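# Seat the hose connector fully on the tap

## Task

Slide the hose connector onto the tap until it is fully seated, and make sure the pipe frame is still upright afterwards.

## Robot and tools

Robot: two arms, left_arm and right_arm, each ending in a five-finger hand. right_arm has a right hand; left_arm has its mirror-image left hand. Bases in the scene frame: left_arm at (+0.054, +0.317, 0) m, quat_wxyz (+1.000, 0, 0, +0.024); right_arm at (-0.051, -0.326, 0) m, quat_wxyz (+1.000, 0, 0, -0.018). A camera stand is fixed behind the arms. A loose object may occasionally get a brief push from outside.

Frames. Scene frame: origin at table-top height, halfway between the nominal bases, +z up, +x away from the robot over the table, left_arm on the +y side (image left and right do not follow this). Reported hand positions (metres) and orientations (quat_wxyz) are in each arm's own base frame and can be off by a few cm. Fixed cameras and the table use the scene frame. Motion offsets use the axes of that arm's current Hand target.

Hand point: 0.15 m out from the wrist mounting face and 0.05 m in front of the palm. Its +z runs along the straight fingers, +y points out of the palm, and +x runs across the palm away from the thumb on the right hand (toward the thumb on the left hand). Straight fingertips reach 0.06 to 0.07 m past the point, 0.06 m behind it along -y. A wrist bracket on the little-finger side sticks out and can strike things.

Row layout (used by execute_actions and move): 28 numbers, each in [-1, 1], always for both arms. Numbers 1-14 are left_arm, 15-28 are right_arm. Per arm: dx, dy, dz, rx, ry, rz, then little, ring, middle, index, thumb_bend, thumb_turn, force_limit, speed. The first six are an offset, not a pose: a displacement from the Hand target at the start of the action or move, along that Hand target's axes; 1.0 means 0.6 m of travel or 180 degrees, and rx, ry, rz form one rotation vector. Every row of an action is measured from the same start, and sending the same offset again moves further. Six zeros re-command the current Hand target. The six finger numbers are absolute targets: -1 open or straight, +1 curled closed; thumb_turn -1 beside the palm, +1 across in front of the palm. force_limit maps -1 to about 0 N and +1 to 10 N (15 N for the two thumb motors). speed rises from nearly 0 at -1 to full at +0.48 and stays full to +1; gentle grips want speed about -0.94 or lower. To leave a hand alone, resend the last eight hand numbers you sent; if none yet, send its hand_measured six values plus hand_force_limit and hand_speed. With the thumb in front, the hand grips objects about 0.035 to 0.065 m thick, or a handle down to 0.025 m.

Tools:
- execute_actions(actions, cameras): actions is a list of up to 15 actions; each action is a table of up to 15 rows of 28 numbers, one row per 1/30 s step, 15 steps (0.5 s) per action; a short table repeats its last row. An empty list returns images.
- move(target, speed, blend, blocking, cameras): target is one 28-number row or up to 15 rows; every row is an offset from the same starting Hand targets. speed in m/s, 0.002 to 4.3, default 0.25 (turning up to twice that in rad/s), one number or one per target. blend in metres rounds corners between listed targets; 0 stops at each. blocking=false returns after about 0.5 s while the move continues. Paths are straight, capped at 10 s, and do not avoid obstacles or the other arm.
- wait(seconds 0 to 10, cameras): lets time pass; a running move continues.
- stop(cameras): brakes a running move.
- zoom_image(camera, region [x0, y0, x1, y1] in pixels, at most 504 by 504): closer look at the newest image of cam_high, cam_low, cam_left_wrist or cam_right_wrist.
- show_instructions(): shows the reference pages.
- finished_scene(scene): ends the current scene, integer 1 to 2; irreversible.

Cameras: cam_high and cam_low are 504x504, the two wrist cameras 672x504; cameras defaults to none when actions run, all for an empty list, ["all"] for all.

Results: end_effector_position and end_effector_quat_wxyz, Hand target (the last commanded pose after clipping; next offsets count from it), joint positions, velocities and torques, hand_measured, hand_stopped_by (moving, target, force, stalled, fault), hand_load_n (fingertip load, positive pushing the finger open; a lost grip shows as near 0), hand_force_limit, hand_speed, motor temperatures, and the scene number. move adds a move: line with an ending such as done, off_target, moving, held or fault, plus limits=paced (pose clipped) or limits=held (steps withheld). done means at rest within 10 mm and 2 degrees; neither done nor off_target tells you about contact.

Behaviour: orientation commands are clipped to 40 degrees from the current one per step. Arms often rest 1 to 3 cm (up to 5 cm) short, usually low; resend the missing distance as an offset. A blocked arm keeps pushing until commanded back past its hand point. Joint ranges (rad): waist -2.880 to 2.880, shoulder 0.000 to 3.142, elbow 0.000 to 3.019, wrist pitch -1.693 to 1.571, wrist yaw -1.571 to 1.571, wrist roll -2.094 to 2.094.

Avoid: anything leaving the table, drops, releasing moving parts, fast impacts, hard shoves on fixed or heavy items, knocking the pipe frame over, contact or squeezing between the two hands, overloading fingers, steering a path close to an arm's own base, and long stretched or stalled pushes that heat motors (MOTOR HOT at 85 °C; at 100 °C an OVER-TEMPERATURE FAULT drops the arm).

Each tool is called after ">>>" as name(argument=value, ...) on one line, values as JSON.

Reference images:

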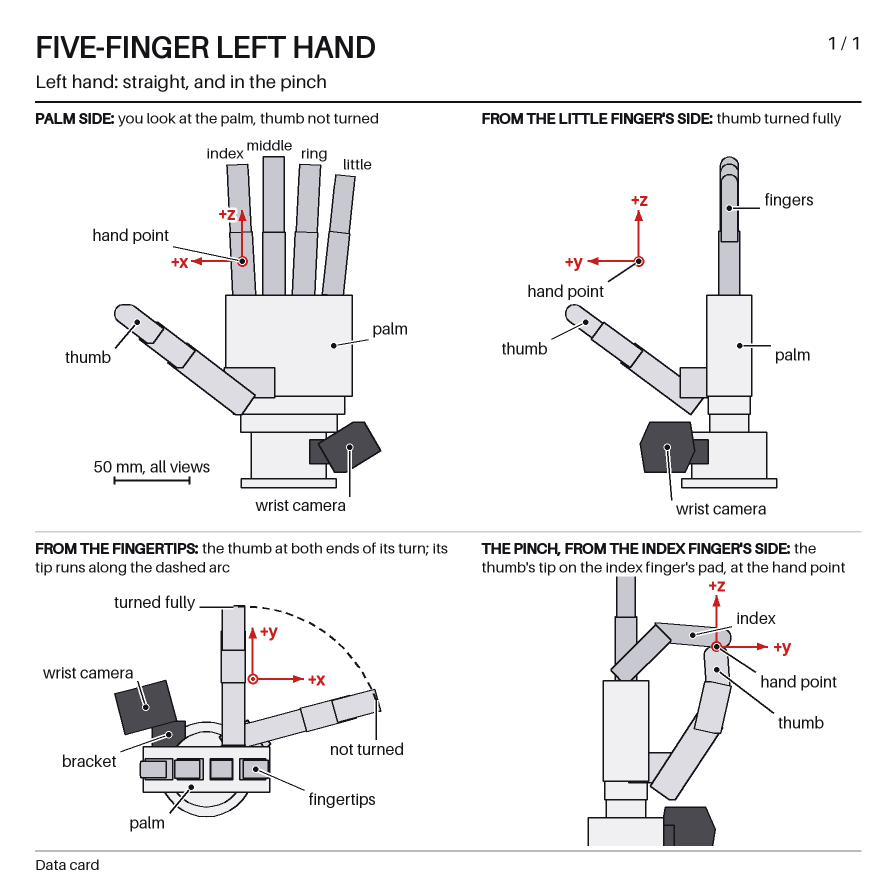

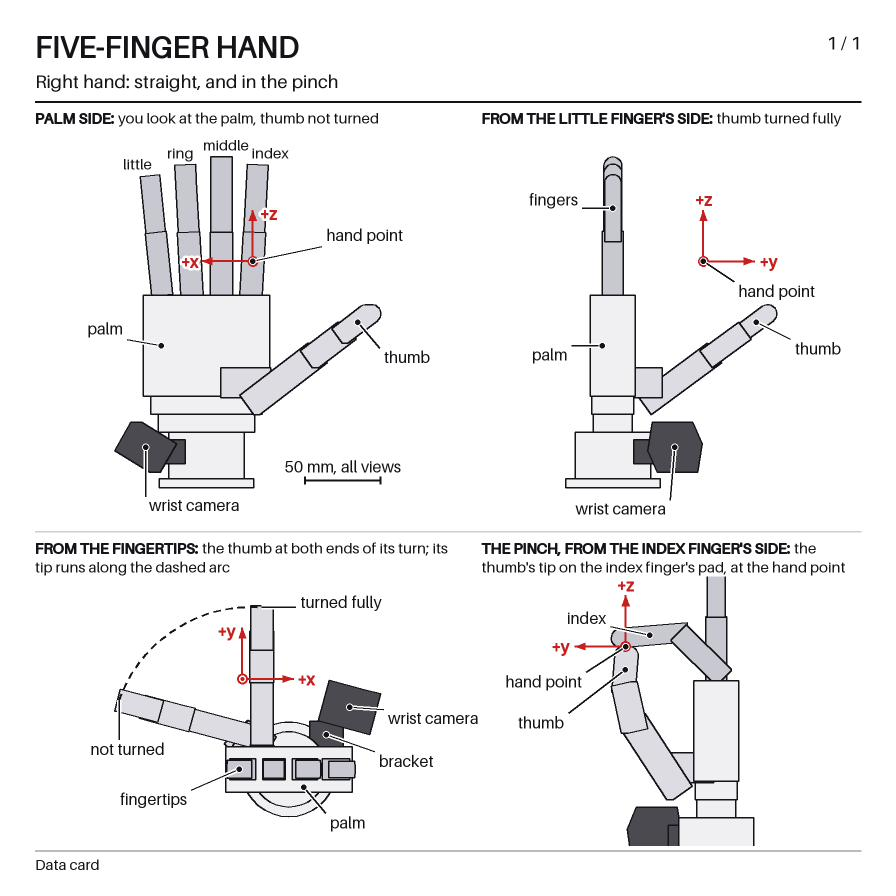

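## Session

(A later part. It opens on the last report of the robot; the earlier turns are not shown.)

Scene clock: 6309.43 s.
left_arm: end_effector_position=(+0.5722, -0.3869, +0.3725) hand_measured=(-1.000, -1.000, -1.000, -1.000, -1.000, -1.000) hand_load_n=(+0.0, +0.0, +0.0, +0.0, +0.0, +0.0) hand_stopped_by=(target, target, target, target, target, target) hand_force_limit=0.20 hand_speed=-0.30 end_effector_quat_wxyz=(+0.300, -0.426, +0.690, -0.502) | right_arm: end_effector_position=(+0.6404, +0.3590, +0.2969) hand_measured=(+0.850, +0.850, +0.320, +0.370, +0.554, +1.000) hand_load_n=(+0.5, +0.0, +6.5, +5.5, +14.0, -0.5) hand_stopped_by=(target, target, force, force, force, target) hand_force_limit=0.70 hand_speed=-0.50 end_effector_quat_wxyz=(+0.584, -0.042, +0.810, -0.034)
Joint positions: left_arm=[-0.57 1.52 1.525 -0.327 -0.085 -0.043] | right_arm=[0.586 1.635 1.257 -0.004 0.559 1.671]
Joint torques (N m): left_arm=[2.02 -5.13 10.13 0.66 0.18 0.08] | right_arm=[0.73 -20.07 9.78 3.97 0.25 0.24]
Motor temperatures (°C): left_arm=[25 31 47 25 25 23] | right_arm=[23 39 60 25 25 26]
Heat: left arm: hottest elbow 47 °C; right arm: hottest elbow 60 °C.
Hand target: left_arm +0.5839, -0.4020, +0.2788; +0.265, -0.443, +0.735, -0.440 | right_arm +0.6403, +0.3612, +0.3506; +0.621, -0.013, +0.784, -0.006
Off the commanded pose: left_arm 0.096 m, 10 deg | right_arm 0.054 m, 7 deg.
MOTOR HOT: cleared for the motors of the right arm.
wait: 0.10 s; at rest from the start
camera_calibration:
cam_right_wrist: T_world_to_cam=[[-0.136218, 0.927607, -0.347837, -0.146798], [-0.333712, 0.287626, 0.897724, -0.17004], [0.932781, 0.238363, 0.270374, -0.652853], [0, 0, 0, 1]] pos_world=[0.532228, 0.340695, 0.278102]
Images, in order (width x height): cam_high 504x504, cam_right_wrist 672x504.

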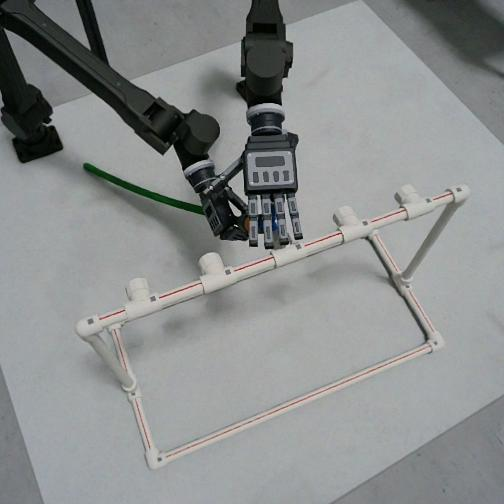

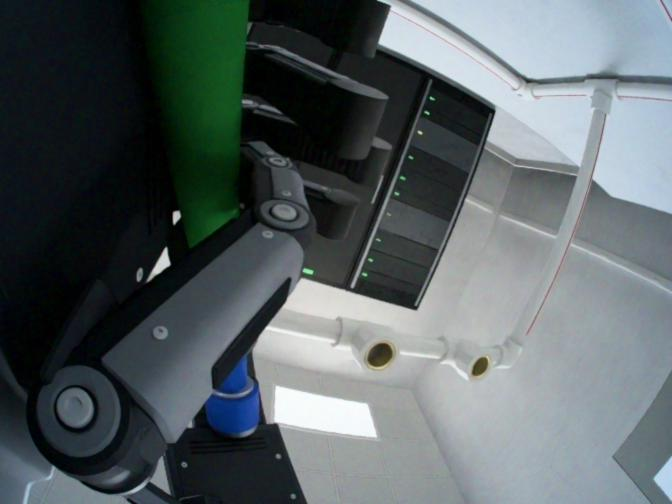

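>>> move(target=[0,0,0,0,0,0, -1,-1,-1,-1,-1,-1,0.2,-0.3, 0,0,0,0,0,0, 0.85,0.85,0.22,0.26,0.42,1,0.7,-0.6], speed=0.1, cameras=["cam_left_wrist"])

>>> zoom_image(camera="cam_left_wrist", region=[0, 200, 280, 500])

Scene clock: 6336.47 s.
left_arm: end_effector_position=(+0.5727, -0.3872, +0.3724) hand_measured=(-1.000, -1.000, -1.000, -1.000, -1.000, -1.000) hand_load_n=(+0.0, +0.0, +0.0, +0.0, +0.0, +0.0) hand_stopped_by=(target, target, target, target, target, target) hand_force_limit=0.20 hand_speed=-0.30 end_effector_quat_wxyz=(+0.300, -0.426, +0.690, -0.502) | right_arm: end_effector_position=(+0.6405, +0.3585, +0.2970) hand_measured=(+0.850, +0.850, +0.220, +0.260, +0.422, +1.000) hand_load_n=(+0.0, +0.0, +0.0, +1.5, -4.0, +0.0) hand_stopped_by=(target, target, target, target, target, target) hand_force_limit=0.70 hand_speed=-0.60 end_effector_quat_wxyz=(+0.584, -0.040, +0.810, -0.034)
Joint positions: left_arm=[-0.57 1.522 1.527 -0.327 -0.085 -0.043] | right_arm=[0.586 1.635 1.257 -0.004 0.561 1.673]
Joint torques (N m): left_arm=[1.96 -5.13 10.09 0.64 0.17 0.08] | right_arm=[0.79 -20.13 9.77 3.96 0.18 0.23]
Motor temperatures (°C): left_arm=[25 31 47 25 25 23] | right_arm=[23 39 59 25 25 26]
Heat: left arm: hottest elbow 47 °C; right arm: hottest elbow 59 °C.
Hand target: left_arm +0.5839, -0.4020, +0.2787; +0.265, -0.443, +0.735, -0.440 | right_arm +0.6403, +0.3612, +0.3506; +0.621, -0.013, +0.784, -0.005
Off the commanded pose: left_arm 0.095 m, 10 deg | right_arm 0.054 m, 7 deg.
move: off_target (left_arm, right_arm)
camera_calibration:
cam_left_wrist: T_world_to_cam=[[0.199629, -0.330042, 0.922616, -0.58558], [-0.806615, -0.589948, -0.0365085, 0.264751], [0.556345, -0.736908, -0.383988, -0.345882], [0, 0, 0, 1]] pos_world=[0.522881, -0.291959, 0.417117]
Images, in order (width x height): cam_left_wrist 672x504.

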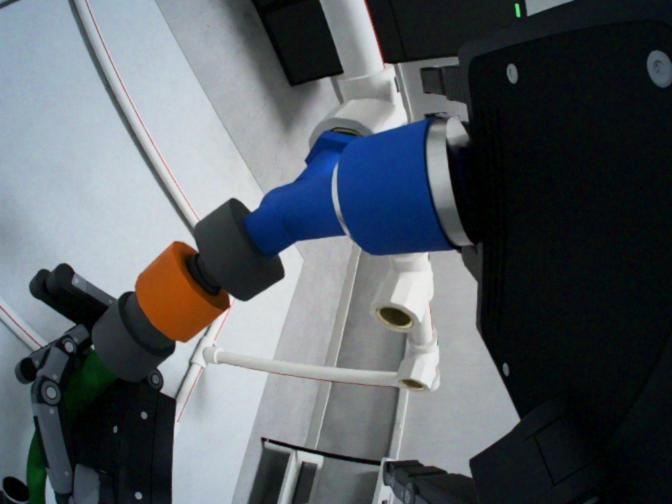

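Scaled by 1.680 from the camera's 672x504 image, which has a finer 960x720 frame.

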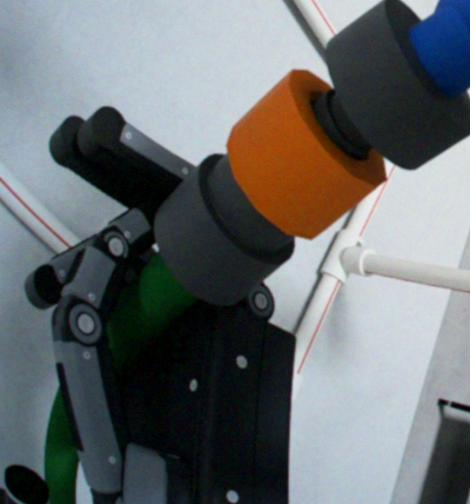

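>>> move(target=[0,0,0,0,0,0, -1,-1,-1,-1,-1,-1,0.2,-0.3, 0,-0.03,0,0,0,0, 0.85,0.85,0.14,0.18,0.35,1,0.7,-0.6], speed=0.05, cameras=["cam_left_wrist"])

>>> zoom_image(camera="cam_left_wrist", region=[0, 200, 280, 500])

Scene clock: 6349.47 s.
left_arm: end_effector_position=(+0.5727, -0.3872, +0.3724) hand_measured=(-1.000, -1.000, -1.000, -1.000, -1.000, -1.000) hand_load_n=(-0.5, +0.0, +0.0, +0.0, +0.0, +0.0) hand_stopped_by=(target, target, target, target, target, target) hand_force_limit=0.20 hand_speed=-0.30 end_effector_quat_wxyz=(+0.300, -0.426, +0.690, -0.502) | right_arm: end_effector_position=(+0.6387, +0.3520, +0.2979) hand_measured=(+0.850, +0.850, +0.140, +0.180, +0.350, +1.000) hand_load_n=(+0.0, +0.0, +0.0, +0.5, +0.0, +0.0) hand_stopped_by=(target, target, target, target, target, target) hand_force_limit=0.70 hand_speed=-0.60 end_effector_quat_wxyz=(+0.586, -0.039, +0.809, -0.027)
Joint positions: left_arm=[-0.57 1.522 1.527 -0.327 -0.085 -0.043] | right_arm=[0.575 1.621 1.235 0.015 0.54 1.674]
Joint torques (N m): left_arm=[2.02 -5.19 10.09 0.64 0.17 0.08] | right_arm=[-0.38 -20.78 9.25 3.73 0 0.11]
Motor temperatures (°C): left_arm=[25 31 48 25 25 23] | right_arm=[23 39 59 25 25 26]
Heat: left arm: hottest elbow 48 °C; right arm: hottest elbow 59 °C.
Hand target: left_arm +0.5839, -0.4020, +0.2787; +0.265, -0.443, +0.735, -0.440 | right_arm +0.6405, +0.3432, +0.3511; +0.621, -0.013, +0.784, -0.005
Off the commanded pose: left_arm 0.096 m, 10 deg | right_arm 0.054 m, 6 deg.
move: off_target (left_arm, right_arm)
camera_calibration:
cam_left_wrist: T_world_to_cam=[[0.199629, -0.330042, 0.922616, -0.58558], [-0.806615, -0.589948, -0.0365085, 0.264751], [0.556345, -0.736908, -0.383988, -0.345882], [0, 0, 0, 1]] pos_world=[0.522881, -0.291959, 0.417117]
Images, in order (width x height): cam_left_wrist 672x504.

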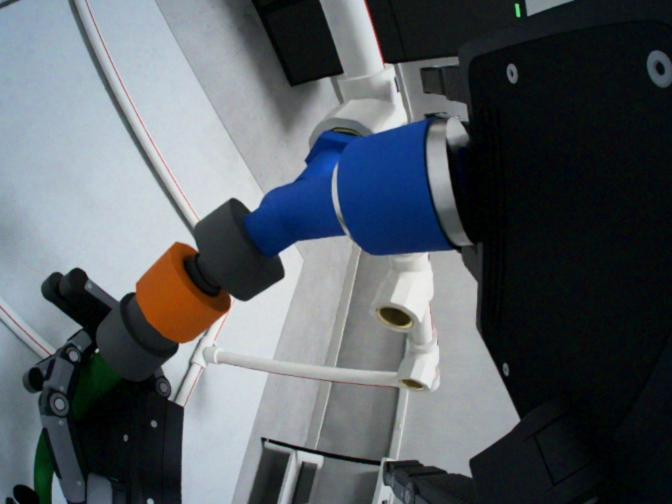

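Scaled by 1.680 from the camera's 672x504 image, which has a finer 960x720 frame.

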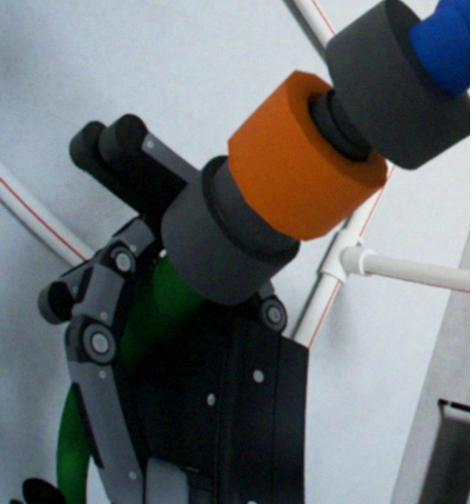

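>>> move(target=[0,0,0,0,0,0, -1,-1,-1,-1,-1,-1,0.2,-0.3, -0.027,-0.008,0.014,0,0.05,0, 0.85,0.85,0.14,0.18,0.35,1,0.7,-0.6], speed=0.05, cameras=["cam_left_wrist"])

>>> zoom_image(camera="cam_left_wrist", region=[0, 200, 280, 500])

Scene clock: 6362.67 s.
left_arm: end_effector_position=(+0.5727, -0.3873, +0.3722) hand_measured=(-1.000, -1.000, -1.000, -1.000, -1.000, -1.000) hand_load_n=(-0.5, +0.0, +0.0, -0.5, +0.0, -0.5) hand_stopped_by=(target, target, target, target, target, target) hand_force_limit=0.20 hand_speed=-0.30 end_effector_quat_wxyz=(+0.300, -0.426, +0.690, -0.502) | right_arm: end_effector_position=(+0.6335, +0.3504, +0.2971) hand_measured=(+0.850, +0.850, +0.140, +0.180, +0.350, +1.000) hand_load_n=(+0.0, +0.5, +0.5, +0.0, +2.5, -0.5) hand_stopped_by=(target, target, target, target, target, target) hand_force_limit=0.70 hand_speed=-0.60 end_effector_quat_wxyz=(+0.521, -0.049, +0.852, -0.023)
Joint positions: left_arm=[-0.57 1.522 1.527 -0.327 -0.085 -0.043] | right_arm=[0.565 1.604 1.326 -0.263 0.487 1.742]
Joint torques (N m): left_arm=[1.96 -5.19 10.09 0.65 0.17 0.08] | right_arm=[-1.14 -19.37 14.3 1.88 0.32 0.22]
Motor temperatures (°C): left_arm=[25 31 48 25 25 23] | right_arm=[23 39 58 25 25 26]
Heat: left arm: hottest elbow 48 °C; right arm: hottest elbow 58 °C.
Hand target: left_arm +0.5839, -0.4021, +0.2785; +0.265, -0.443, +0.735, -0.440 | right_arm +0.6525, +0.3389, +0.3649; +0.557, -0.013, +0.830, -0.006
Off the commanded pose: left_arm 0.095 m, 10 deg | right_arm 0.071 m, 7 deg.
move: off_target (left_arm, right_arm)
camera_calibration:
cam_left_wrist: T_world_to_cam=[[0.199852, -0.330212, 0.922507, -0.585477], [-0.806851, -0.58964, -0.0362657, 0.264874], [0.555923, -0.737078, -0.384273, -0.345836], [0, 0, 0, 1]] pos_world=[0.522981, -0.292059, 0.416817]
Images, in order (width x height): cam_left_wrist 672x504.

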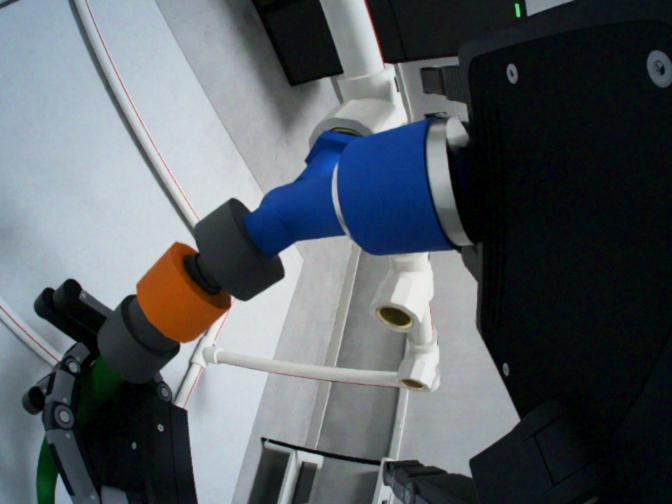

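Scaled by 1.680 from the camera's 672x504 image, which has a finer 960x720 frame.

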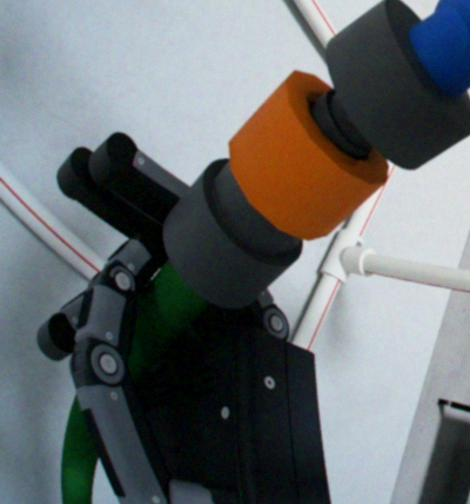

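>>> move(target=[0,0,0,0,0,0, -1,-1,-1,-1,-1,-1,0.2,-0.3, -0.040,-0.008,0.0105,0,0,0, 0.85,0.85,0.14,0.18,0.35,1,0.7,-0.6], speed=0.05, cameras=["cam_left_wrist"])

>>> zoom_image(camera="cam_left_wrist", region=[0, 200, 280, 500])

Scene clock: 6375.73 s.
left_arm: end_effector_position=(+0.5741, -0.3893, +0.3714) hand_measured=(-1.000, -1.000, -1.000, -1.000, -1.000, -1.000) hand_load_n=(+0.0, +0.0, +0.0, +0.0, +0.0, -0.5) hand_stopped_by=(target, target, target, target, target, target) hand_force_limit=0.20 hand_speed=-0.30 end_effector_quat_wxyz=(+0.299, -0.425, +0.691, -0.502) | right_arm: end_effector_position=(+0.6389, +0.3468, +0.3004) hand_measured=(+0.850, +0.850, +0.140, +0.180, +0.350, +1.000) hand_load_n=(+0.0, +0.5, +0.0, +0.0, +3.0, -1.0) hand_stopped_by=(target, target, target, target, target, target) hand_force_limit=0.70 hand_speed=-0.60 end_effector_quat_wxyz=(+0.508, -0.052, +0.860, -0.025)
Joint positions: left_arm=[-0.571 1.528 1.532 -0.327 -0.084 -0.043] | right_arm=[0.552 1.611 1.366 -0.327 0.468 1.743]
Joint torques (N m): left_arm=[2.14 -5.71 9.83 0.61 0.14 0.08] | right_arm=[-1.61 -19.31 16.23 2.52 0.4 0.11]
Motor temperatures (°C): left_arm=[25 31 49 25 25 23] | right_arm=[23 38 60 24 25 26]
Heat: left arm: hottest elbow 49 °C; right arm: hottest elbow 60 °C.
Hand target: left_arm +0.5838, -0.4022, +0.2787; +0.265, -0.443, +0.735, -0.440 | right_arm +0.6673, +0.3349, +0.3849; +0.557, -0.013, +0.830, -0.007
Off the commanded pose: left_arm 0.094 m, 10 deg | right_arm 0.090 m, 8 deg.
move: off_target (left_arm, right_arm)
camera_calibration:
cam_left_wrist: T_world_to_cam=[[0.199988, -0.330798, 0.922267, -0.58589], [-0.807768, -0.588407, -0.03589, 0.265767], [0.554541, -0.7378, -0.384883, -0.347557], [0, 0, 0, 1]] pos_world=[0.524584, -0.29386, 0.416117]
Images, in order (width x height): cam_left_wrist 672x504.

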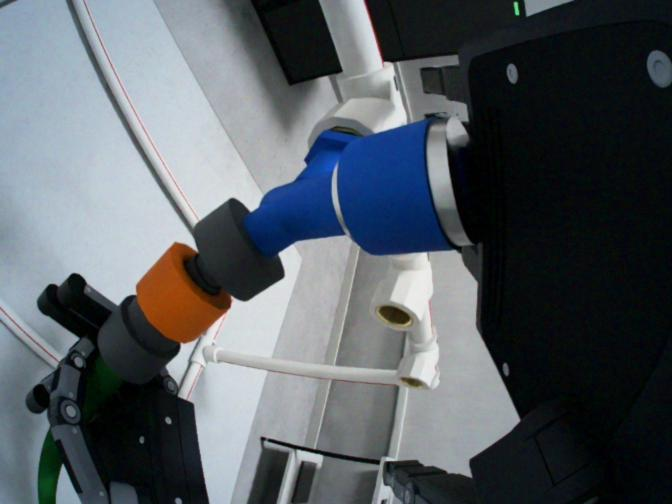

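Scaled by 1.680 from the camera's 672x504 image, which has a finer 960x720 frame.

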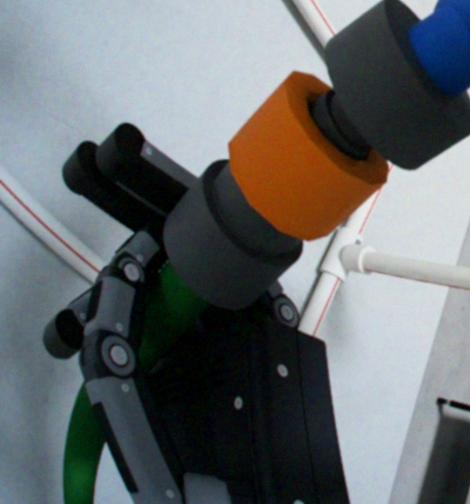

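>>> zoom_image(camera="cam_left_wrist", region=[20, 260, 220, 460])

Scaled by 2.520 from the camera's 672x504 image, which has a finer 960x720 frame.

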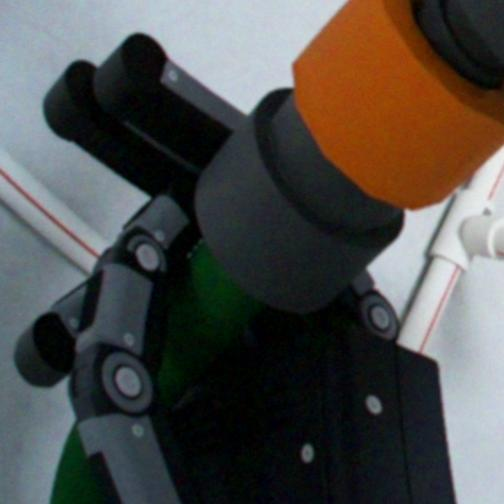

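>>> zoom_image(camera="cam_left_wrist", region=[160, 220, 260, 320])

Scaled by 5.040 from the camera's 672x504 image, which has a finer 960x720 frame.

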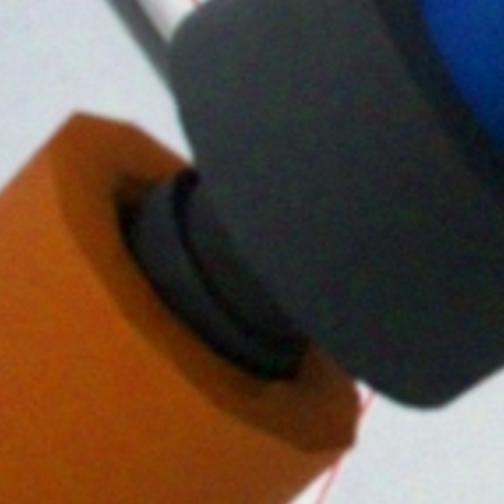

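>>> move(target=[0,0,0,0,0,0, -1,-1,-1,-1,-1,-1,0.2,-0.3, 0,0,0,0,0,0, 0.85,0.85,0.14,0.18,0.9,1,0.3,-0.8], speed=0.05, cameras=["cam_left_wrist","cam_right_wrist"])

>>> zoom_image(camera="cam_left_wrist", region=[20, 220, 260, 460])

Scene clock: 6480.53 s.
left_arm: end_effector_position=(+0.5741, -0.3918, +0.3714) hand_measured=(-1.000, -1.000, -1.000, -1.000, -1.000, -1.000) hand_load_n=(+0.0, +0.0, +0.0, +0.0, -0.5, +0.0) hand_stopped_by=(target, target, target, target, target, target) hand_force_limit=0.20 hand_speed=-0.30 end_effector_quat_wxyz=(+0.298, -0.424, +0.692, -0.503) | right_arm: end_effector_position=(+0.6399, +0.3490, +0.2990) hand_measured=(+0.850, +0.850, +0.140, +0.180, +0.496, +1.000) hand_load_n=(+0.0, +0.5, +0.0, +0.0, +9.0, +0.0) hand_stopped_by=(target, target, target, target, force, target) hand_force_limit=0.30 hand_speed=-0.80 end_effector_quat_wxyz=(+0.507, -0.057, +0.860, -0.025)
Joint positions: left_arm=[-0.574 1.532 1.536 -0.327 -0.083 -0.043] | right_arm=[0.552 1.616 1.37 -0.327 0.462 1.737]
Joint torques (N m): left_arm=[2.26 -5.95 9.58 0.58 0.07 0.08] | right_arm=[-1.67 -20.01 15.94 2.48 0.6 0.16]
Motor temperatures (°C): left_arm=[25 31 48 25 25 23] | right_arm=[23 40 65 24 25 26]
Heat: left arm: hottest elbow 48 °C; right arm: hottest elbow 65 °C.
Hand target: left_arm +0.5839, -0.4022, +0.2787; +0.265, -0.443, +0.735, -0.440 | right_arm +0.6674, +0.3349, +0.3849; +0.557, -0.013, +0.830, -0.006
Off the commanded pose: left_arm 0.094 m, 10 deg | right_arm 0.091 m, 9 deg.
move: off_target (left_arm, right_arm)
camera_calibration:
cam_left_wrist: T_world_to_cam=[[0.198569, -0.331052, 0.922483, -0.586184], [-0.810208, -0.585062, -0.0355604, 0.266817], [0.551482, -0.740342, -0.384396, -0.348905], [0, 0, 0, 1]] pos_world=[0.52499, -0.296262, 0.416116]
cam_right_wrist: T_world_to_cam=[[-0.222393, 0.921119, -0.319502, -0.0879728], [-0.170084, 0.286029, 0.943005, -0.286954], [0.960007, 0.26406, 0.093057, -0.623988], [0, 0, 0, 1]] pos_world=[0.530662, 0.327881, 0.300558]
Images, in order (width x height): cam_left_wrist 672x504, cam_right_wrist 672x504.

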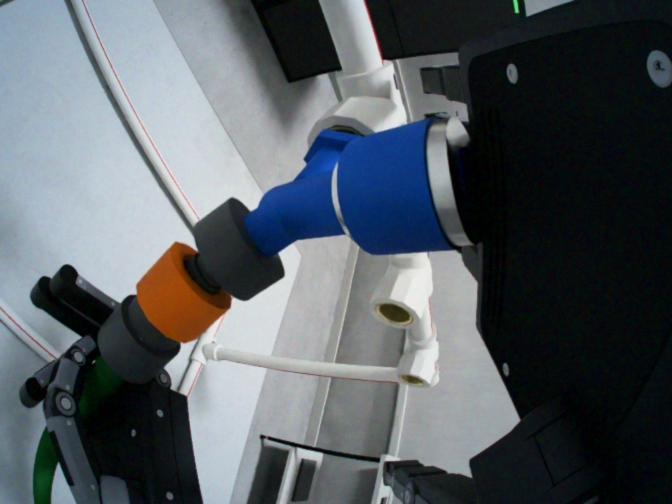

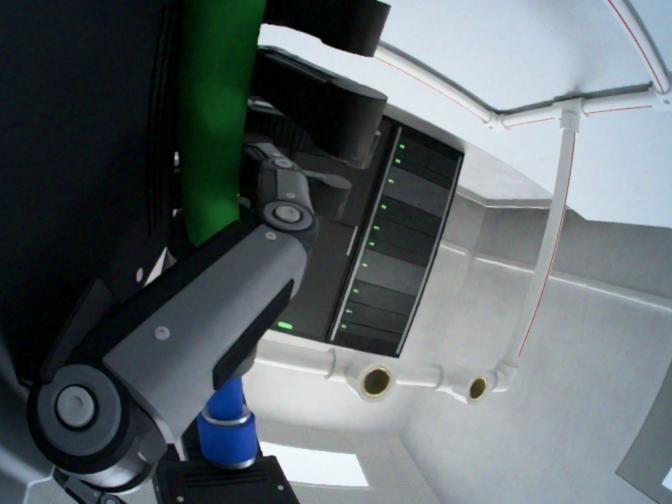

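Scaled by 2.100 from the camera's 672x504 image, which has a finer 960x720 frame.

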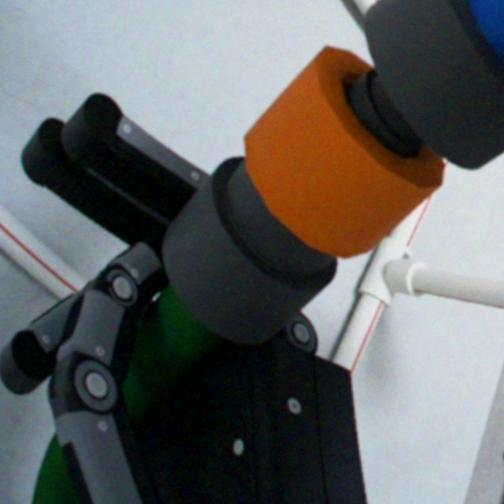

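>>> move(target=[0,0,0,0,0,0, -1,-1,-1,-1,-1,-1,0.2,-0.3, 0,0,0,0,0,0, 0.85,0.85,0.74,0.74,0.9,1,0.5,-0.8], speed=0.05, cameras=["cam_left_wrist"])

>>> zoom_image(camera="cam_left_wrist", region=[20, 220, 260, 460])

Scene clock: 6489.97 s.
left_arm: end_effector_position=(+0.5741, -0.3918, +0.3714) hand_measured=(-1.000, -1.000, -1.000, -1.000, -1.000, -1.000) hand_load_n=(+0.0, +0.0, +0.0, +0.0, +0.0, +0.0) hand_stopped_by=(target, target, target, target, target, target) hand_force_limit=0.20 hand_speed=-0.30 end_effector_quat_wxyz=(+0.298, -0.424, +0.692, -0.503) | right_arm: end_effector_position=(+0.6404, +0.3487, +0.2986) hand_measured=(+0.850, +0.850, +0.302, +0.362, +0.496, +1.000) hand_load_n=(+0.0, +0.0, +9.0, +7.5, +9.0, -2.5) hand_stopped_by=(target, target, force, force, force, target) hand_force_limit=0.50 hand_speed=-0.80 end_effector_quat_wxyz=(+0.506, -0.056, +0.860, -0.025)
Joint positions: left_arm=[-0.574 1.532 1.536 -0.327 -0.083 -0.043] | right_arm=[0.551 1.617 1.371 -0.327 0.462 1.736]
Joint torques (N m): left_arm=[2.26 -6.01 9.57 0.58 0.07 0.08] | right_arm=[-1.67 -20.01 15.88 2.48 0.59 0.19]
Motor temperatures (°C): left_arm=[25 31 47 25 25 23] | right_arm=[23 40 67 24 25 26]
Heat: left arm: hottest elbow 47 °C; right arm: hottest elbow 67 °C.
Hand target: left_arm +0.5839, -0.4022, +0.2787; +0.265, -0.443, +0.735, -0.440 | right_arm +0.6675, +0.3348, +0.3850; +0.557, -0.013, +0.830, -0.006
Off the commanded pose: left_arm 0.094 m, 10 deg | right_arm 0.091 m, 9 deg.
move: off_target (left_arm, right_arm)
camera_calibration:
cam_left_wrist: T_world_to_cam=[[0.198569, -0.331052, 0.922483, -0.586184], [-0.810208, -0.585062, -0.0355604, 0.266817], [0.551482, -0.740342, -0.384396, -0.348905], [0, 0, 0, 1]] pos_world=[0.52499, -0.296262, 0.416116]
Images, in order (width x height): cam_left_wrist 672x504.

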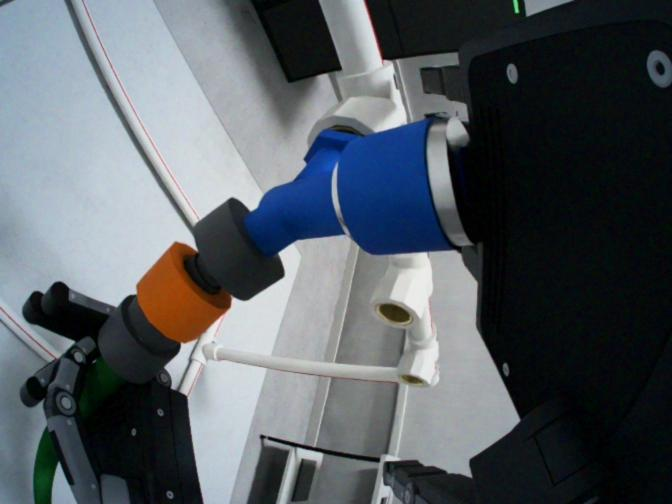

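Scaled by 2.100 from the camera's 672x504 image, which has a finer 960x720 frame.

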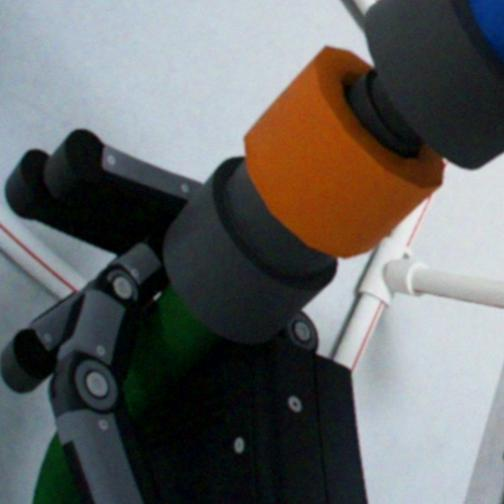

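>>> move(target=[[0.01,0.1,-0.02,0,0,0, -1,-1,-1,-1,-1,-1,0.2,-0.3, -0.1,0.01,0.02,0,0,0.04, 0.85,0.85,0.74,0.74,0.9,1,0.5,-0.8],[0.017,0.165,-0.029,0,0,0, -1,-1,-1,-1,-1,-1,0.2,-0.3, -0.18,0.018,0.035,0,0,0.05, 0.85,0.85,0.74,0.74,0.9,1,0.5,-0.8]], speed=0.08, blend=0.02, cameras=["cam_left_wrist","cam_high"])

>>> zoom_image(camera="cam_left_wrist", region=[20, 200, 280, 460])

Scene clock: 6520.10 s.
left_arm: end_effector_position=(+0.5581, -0.3835, +0.3794) hand_measured=(-1.000, -1.000, -1.000, -1.000, -1.000, -1.000) hand_load_n=(+0.0, +0.0, +0.0, +0.0, +0.0, -0.5) hand_stopped_by=(target, target, target, target, target, target) hand_force_limit=0.20 hand_speed=-0.30 end_effector_quat_wxyz=(+0.323, -0.411, +0.658, -0.543) | right_arm: end_effector_position=(+0.6562, +0.3469, +0.2944) hand_measured=(+0.850, +0.850, +0.302, +0.362, +0.496, +1.000) hand_load_n=(+0.0, +0.0, +9.0, +7.0, +10.0, -4.0) hand_stopped_by=(target, target, force, force, force, target) hand_force_limit=0.50 hand_speed=-0.80 end_effector_quat_wxyz=(+0.463, -0.031, +0.885, -0.024)
Joint positions: left_arm=[-0.582 1.447 1.388 -0.146 -0.104 -0.043] | right_arm=[0.539 1.671 1.488 -0.501 0.448 1.824]
Joint torques (N m): left_arm=[2.67 -11.75 12.21 2.47 0.06 0.08] | right_arm=[0.56 -18.49 8.65 2.28 0.18 -0.01]
Motor temperatures (°C): left_arm=[25 31 46 25 25 23] | right_arm=[23 38 69 24 26 26]
Heat: left arm: hottest elbow 46 °C; right arm: hottest elbow 69 °C.
Hand target: left_arm +0.5596, -0.3844, +0.3726; +0.320, -0.413, +0.663, -0.537 (not the last commanded pose) | right_arm +0.6562, +0.3475, +0.3028; +0.470, -0.029, +0.882, -0.021 (not the last commanded pose)
Off the commanded pose: left_arm 0.183 m, 17 deg | right_arm 0.196 m, 17 deg.
move: held (left_arm, right_arm; a check stopped the path); path passed 1 of 2 targets; limits=held
pose unreachable (left arm): on one or more control steps of this call, first in action 0 (counted from 0), this arm could not follow its commanded pose, so it was not sent that pose on those steps. It may still have moved: this result reports where it is.
cause: moving toward the commanded pose would bring a part of the arm too close to another arm (a part of this arm just beyond joint 4 (wrist pitch) and a part of the right arm just beyond its joint 4 (wrist pitch), along the way the arms are being sent, or toward where that arm still pushes).
pose unreachable (right arm): on one or more control steps of this call, first in action 0 (counted from 0), this arm could not follow its commanded pose, so it was not sent that pose on those steps. It may still have moved: this result reports where it is.
cause: moving toward the commanded pose would bring a part of the arm too close to another arm (a part of this arm just beyond joint 4 (wrist pitch) and a part of the left arm just beyond its joint 4 (wrist pitch), along the way the arms are being sent, or toward where that arm still pushes).
camera_calibration:
cam_left_wrist: T_world_to_cam=[[0.106167, -0.272756, 0.956208, -0.526393], [-0.797353, -0.597914, -0.0820242, 0.264538], [0.594102, -0.753726, -0.280961, -0.398919], [0, 0, 0, 1]] pos_world=[0.503814, -0.286082, 0.412959]
Images, in order (width x height): cam_high 504x504, cam_left_wrist 672x504.

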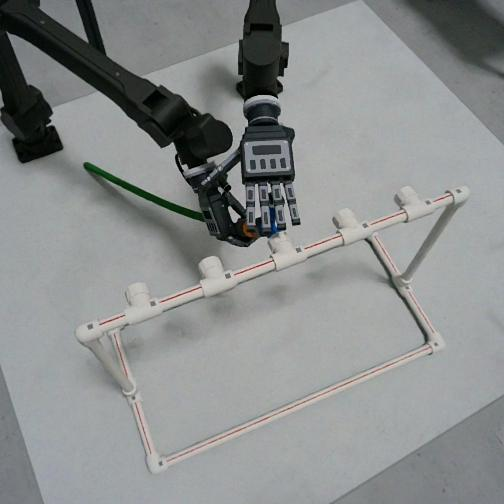

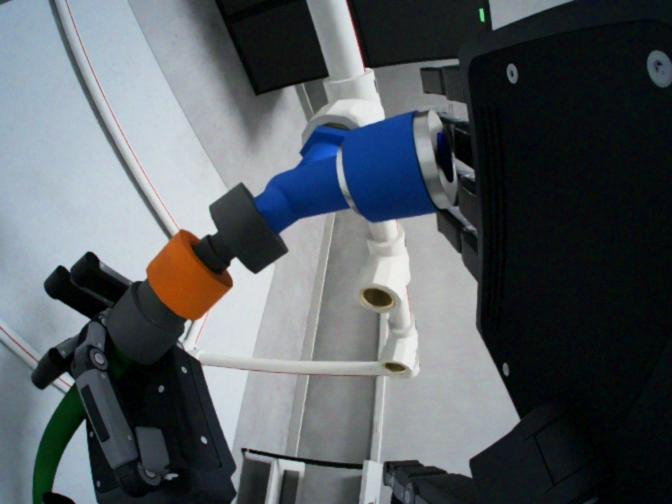

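Scaled by 1.938 from the camera's 672x504 image, which has a finer 960x720 frame.

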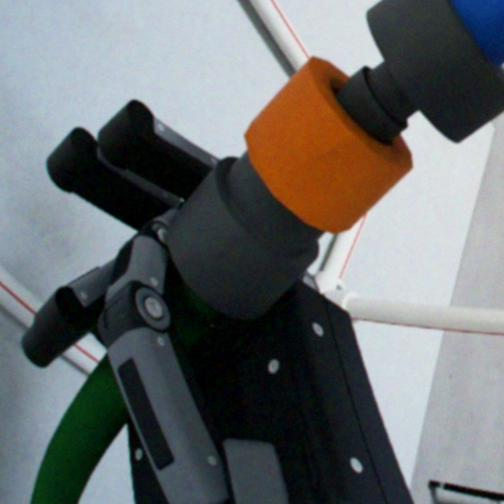

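>>> move(target=[[0,-0.098,-0.022,0.02,0,0, -1,-1,-1,-1,-1,-1,0.2,-0.3, -0.03,0.002,-0.008,0,0,0, 0.85,0.85,0.74,0.74,0.9,1,0.5,-0.8],[0,-0.110,0.035,0.04,0,0, -1,-1,-1,-1,-1,-1,0.2,-0.3, -0.06,0.004,-0.016,0,0,0, 0.85,0.85,0.74,0.74,0.9,1,0.5,-0.8]], speed=0.08, blend=0.01, cameras=["cam_left_wrist","cam_high"])

>>> zoom_image(camera="cam_high", region=[190, 130, 310, 250])

Scene clock: 6551.43 s.
left_arm: end_effector_position=(+0.5760, -0.3951, +0.4034) hand_measured=(-1.000, -1.000, -1.000, -1.000, -1.000, -1.000) hand_load_n=(+0.0, +0.0, +0.0, +0.0, +0.0, +0.0) hand_stopped_by=(target, target, target, target, target, target) hand_force_limit=0.20 hand_speed=-0.30 end_effector_quat_wxyz=(+0.332, -0.403, +0.643, -0.561) | right_arm: end_effector_position=(+0.6540, +0.3456, +0.2958) hand_measured=(+0.850, +0.850, +0.302, +0.362, +0.496, +1.000) hand_load_n=(+0.0, +0.0, +9.0, +7.0, +10.0, -4.0) hand_stopped_by=(target, target, force, force, force, target) hand_force_limit=0.50 hand_speed=-0.80 end_effector_quat_wxyz=(+0.445, -0.037, +0.894, -0.034)
Joint positions: left_arm=[-0.582 1.487 1.459 -0.125 -0.104 -0.041] | right_arm=[0.539 1.676 1.528 -0.583 0.448 1.824]
Joint torques (N m): left_arm=[3.14 -11.63 17.14 3.88 0.12 0.2] | right_arm=[0.44 -17.79 14.32 1.94 0.11 -0.04]
Motor temperatures (°C): left_arm=[25 33 51 25 25 23] | right_arm=[23 39 63 24 25 25]
Heat: left arm: hottest elbow 51 °C; right arm: hottest elbow 63 °C.
Hand target: left_arm +0.5913, -0.3992, +0.4323; +0.345, -0.392, +0.628, -0.577 | right_arm +0.6682, +0.3525, +0.3378; +0.470, -0.029, +0.882, -0.021
Off the commanded pose: left_arm 0.033 m, 3 deg | right_arm 0.045 m, 4 deg.
move: off_target (left_arm, right_arm)
camera_calibration:
cam_left_wrist: T_world_to_cam=[[0.0636059, -0.247007, 0.966924, -0.524085], [-0.793511, -0.600099, -0.1011, 0.278473], [0.605223, -0.760834, -0.234172, -0.439719], [0, 0, 0, 1]] pos_world=[0.520434, -0.296894, 0.431934]
Images, in order (width x height): cam_high 504x504, cam_left_wrist 672x504.

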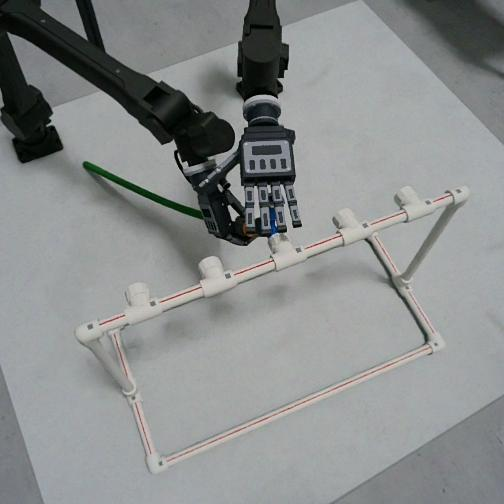

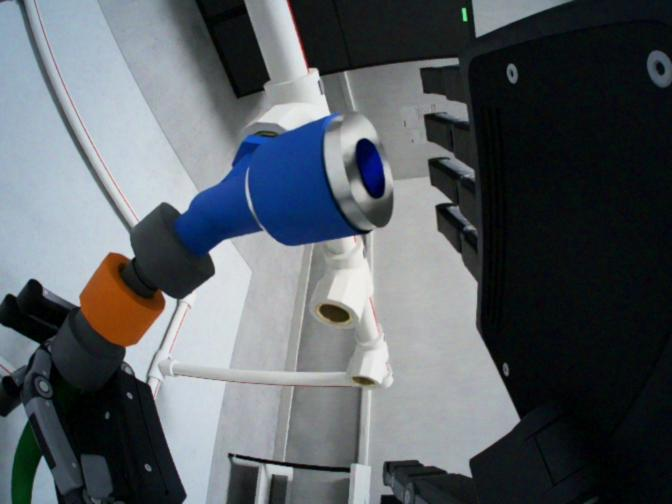

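Scaled by 4.200.

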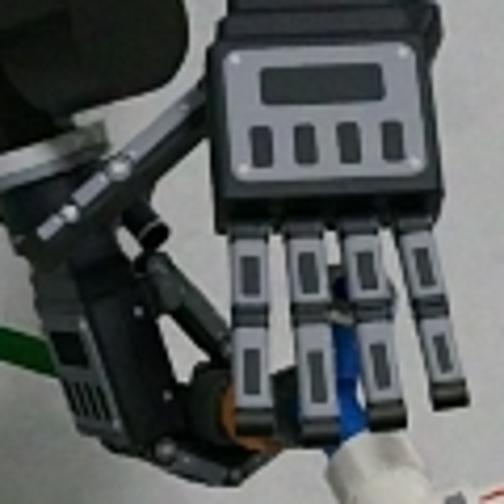

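>>> move(target=[-0.0185,-0.015,0.069,0,0,0, -1,-1,-1,-1,-1,-1,0.2,-0.3, 0,0,0,0,0,0, 0.85,0.85,0.74,0.74,0.9,1,0.5,-0.8], speed=0.08, cameras=["cam_left_wrist","cam_high"])

>>> zoom_image(camera="cam_high", region=[190, 130, 310, 250])

Scene clock: 6599.83 s.
left_arm: end_effector_position=(+0.6208, -0.4060, +0.4215) hand_measured=(-1.000, -1.000, -1.000, -1.000, -1.000, -1.000) hand_load_n=(+0.0, +0.0, +0.0, +0.0, +0.0, +0.0) hand_stopped_by=(target, target, target, target, target, target) hand_force_limit=0.20 hand_speed=-0.30 end_effector_quat_wxyz=(+0.337, -0.398, +0.632, -0.573) | right_arm: end_effector_position=(+0.6540, +0.3456, +0.2959) hand_measured=(+0.850, +0.850, +0.302, +0.362, +0.496, +1.000) hand_load_n=(+0.0, +0.0, +9.0, +7.0, +10.0, -3.5) hand_stopped_by=(target, target, force, force, force, target) hand_force_limit=0.50 hand_speed=-0.80 end_effector_quat_wxyz=(+0.445, -0.037, +0.894, -0.034)
Joint positions: left_arm=[-0.554 1.592 1.602 -0.125 -0.076 -0.039] | right_arm=[0.539 1.676 1.528 -0.584 0.448 1.824]
Joint torques (N m): left_arm=[3.14 -12.92 17.09 2.48 0.14 0.2] | right_arm=[0.38 -17.73 14.37 1.8 0.11 -0.05]
Motor temperatures (°C): left_arm=[25 32 57 25 25 23] | right_arm=[23 39 63 24 25 25]
Heat: left arm: hottest elbow 57 °C; right arm: hottest elbow 63 °C.
Hand target: left_arm +0.6338, -0.4085, +0.4370; +0.345, -0.392, +0.628, -0.577 | right_arm +0.6682, +0.3525, +0.3379; +0.470, -0.029, +0.882, -0.021
Off the commanded pose: left_arm 0.021 m, 1 deg | right_arm 0.045 m, 4 deg.
move: off_target (left_arm, right_arm)
camera_calibration:
cam_left_wrist: T_world_to_cam=[[0.034025, -0.226416, 0.973436, -0.523138], [-0.789799, -0.602936, -0.112634, 0.310616], [0.612421, -0.764986, -0.199338, -0.491693], [0, 0, 0, 1]] pos_world=[0.564248, -0.307304, 0.446214]
Images, in order (width x height): cam_high 504x504, cam_left_wrist 672x504.

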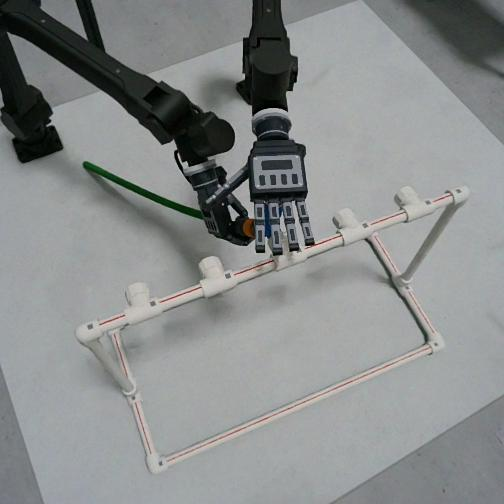

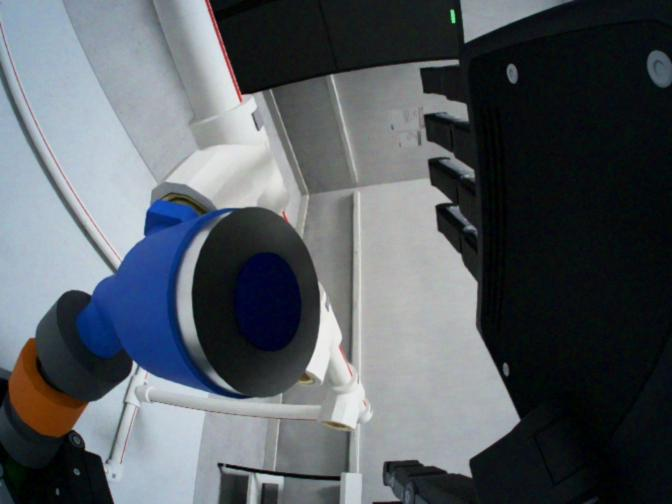

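Scaled by 4.200.

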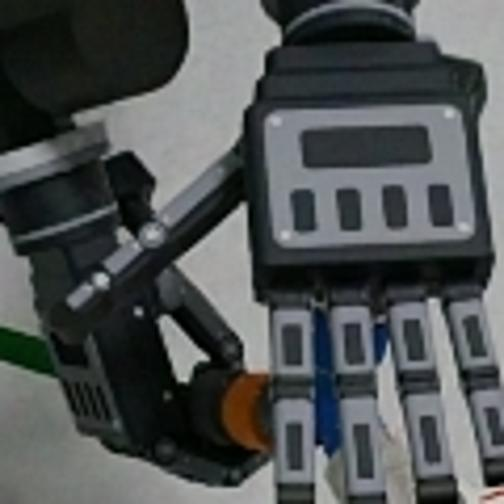

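>>> move(target=[0.002,0.083,0.008,0,0,0, -1,-1,-1,-1,-1,-1,0.2,-0.3, 0,0,0,0,0,0, 0.85,0.85,0.74,0.74,0.9,1,0.5,-0.8], speed=0.08, cameras=["cam_left_wrist","cam_high"])

Scene clock: 6622.00 s.
left_arm: end_effector_position=(+0.6254, -0.4089, +0.4071) hand_measured=(-1.000, -1.000, -1.000, -1.000, -1.000, -1.000) hand_load_n=(+0.0, +0.0, -0.5, +0.0, +0.0, +0.0) hand_stopped_by=(target, target, target, target, target, target) hand_force_limit=0.20 hand_speed=-0.30 end_effector_quat_wxyz=(+0.343, -0.392, +0.621, -0.585) | right_arm: end_effector_position=(+0.6540, +0.3456, +0.2959) hand_measured=(+0.850, +0.850, +0.302, +0.362, +0.496, +1.000) hand_load_n=(+0.0, +0.0, +9.0, +7.0, +10.5, -3.5) hand_stopped_by=(target, target, force, force, force, target) hand_force_limit=0.50 hand_speed=-0.80 end_effector_quat_wxyz=(+0.445, -0.037, +0.894, -0.034)
Joint positions: left_arm=[-0.554 1.6 1.548 -0.028 -0.076 -0.039] | right_arm=[0.539 1.676 1.528 -0.584 0.448 1.824]
Joint torques (N m): left_arm=[2.84 -13.16 10.81 3.81 0 0.19] | right_arm=[0.38 -17.9 14.34 1.81 0.11 -0.05]
Motor temperatures (°C): left_arm=[25 33 61 25 25 23] | right_arm=[23 39 63 24 25 25]
Heat: left arm: hottest elbow 61 °C; right arm: hottest elbow 63 °C.
Hand target: left_arm +0.6329, -0.4105, +0.3872; +0.345, -0.392, +0.628, -0.577 | right_arm +0.6682, +0.3525, +0.3379; +0.470, -0.029, +0.882, -0.021
Off the commanded pose: left_arm 0.021 m, 1 deg | right_arm 0.045 m, 4 deg.
move: off_target (left_arm, right_arm)
camera_calibration:
cam_left_wrist: T_world_to_cam=[[0.00392771, -0.20784, 0.978155, -0.485446], [-0.786167, -0.605153, -0.125427, 0.313033], [0.618002, -0.7685, -0.165774, -0.518218], [0, 0, 0, 1]] pos_world=[0.568263, -0.309713, 0.428198]
Images, in order (width x height): cam_high 504x504, cam_left_wrist 672x504.

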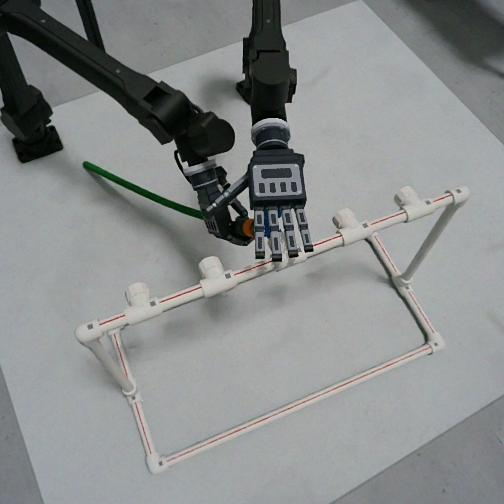

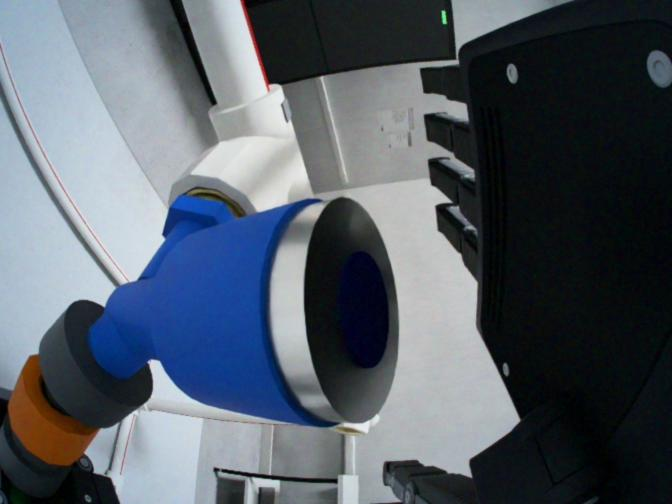

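>>> move(target=[0.002,0.083,0.0,0,0,0, -1,-1,-1,-1,-1,-1,0.2,-0.3, 0,0,0,0,0,0, 0.85,0.85,0.74,0.74,0.9,1,0.5,-0.8], speed=0.08, cameras=["cam_left_wrist","cam_high"])

Scene clock: 6628.70 s.
left_arm: end_effector_position=(+0.6256, -0.4084, +0.3823) hand_measured=(-1.000, -1.000, -1.000, -1.000, -1.000, -1.000) hand_load_n=(+0.0, +0.0, +0.0, +0.0, +0.0, +0.0) hand_stopped_by=(target, target, target, target, target, target) hand_force_limit=0.20 hand_speed=-0.30 end_effector_quat_wxyz=(+0.352, -0.385, +0.605, -0.601) | right_arm: end_effector_position=(+0.6540, +0.3456, +0.2959) hand_measured=(+0.850, +0.850, +0.302, +0.362, +0.496, +1.000) hand_load_n=(+0.0, +0.5, +9.0, +7.0, +10.0, -3.5) hand_stopped_by=(target, target, force, force, force, target) hand_force_limit=0.50 hand_speed=-0.80 end_effector_quat_wxyz=(+0.445, -0.037, +0.894, -0.034)
Joint positions: left_arm=[-0.554 1.6 1.448 0.123 -0.079 -0.039] | right_arm=[0.539 1.676 1.528 -0.584 0.448 1.824]
Joint torques (N m): left_arm=[2.43 -12.63 8.66 2.71 -0.05 0.19] | right_arm=[0.44 -17.79 14.32 1.8 0.11 -0.05]
Motor temperatures (°C): left_arm=[25 33 59 25 25 23] | right_arm=[23 39 63 24 25 25]
Heat: left arm: hottest elbow 59 °C; right arm: hottest elbow 63 °C.
Hand target: left_arm +0.6276, -0.4102, +0.3375; +0.345, -0.392, +0.628, -0.577 | right_arm +0.6682, +0.3525, +0.3379; +0.470, -0.029, +0.882, -0.021
Off the commanded pose: left_arm 0.045 m, 4 deg | right_arm 0.045 m, 4 deg.
move: off_target (left_arm, right_arm)
camera_calibration:
cam_left_wrist: T_world_to_cam=[[-0.0372689, -0.182245, 0.982547, -0.426563], [-0.77882, -0.61077, -0.142828, 0.310087], [0.62614, -0.77055, -0.119173, -0.545686], [0, 0, 0, 1]] pos_world=[0.567281, -0.308825, 0.398376]
Images, in order (width x height): cam_high 504x504, cam_left_wrist 672x504.

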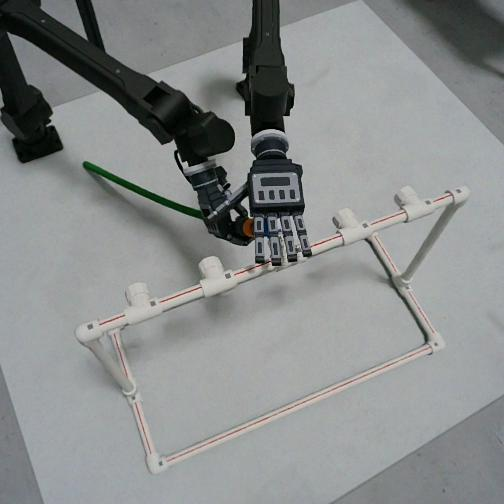

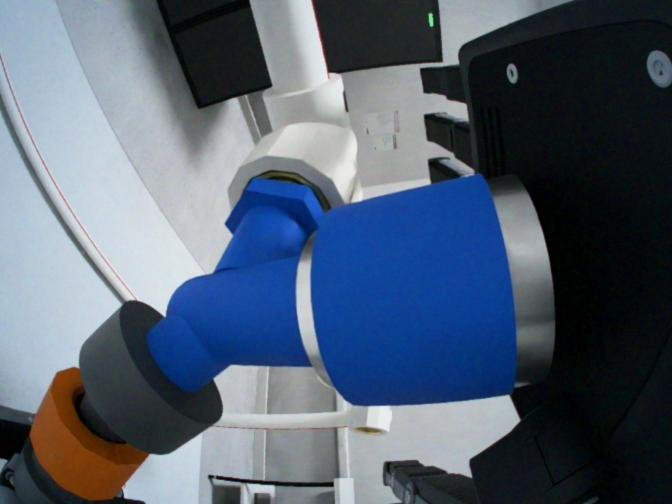

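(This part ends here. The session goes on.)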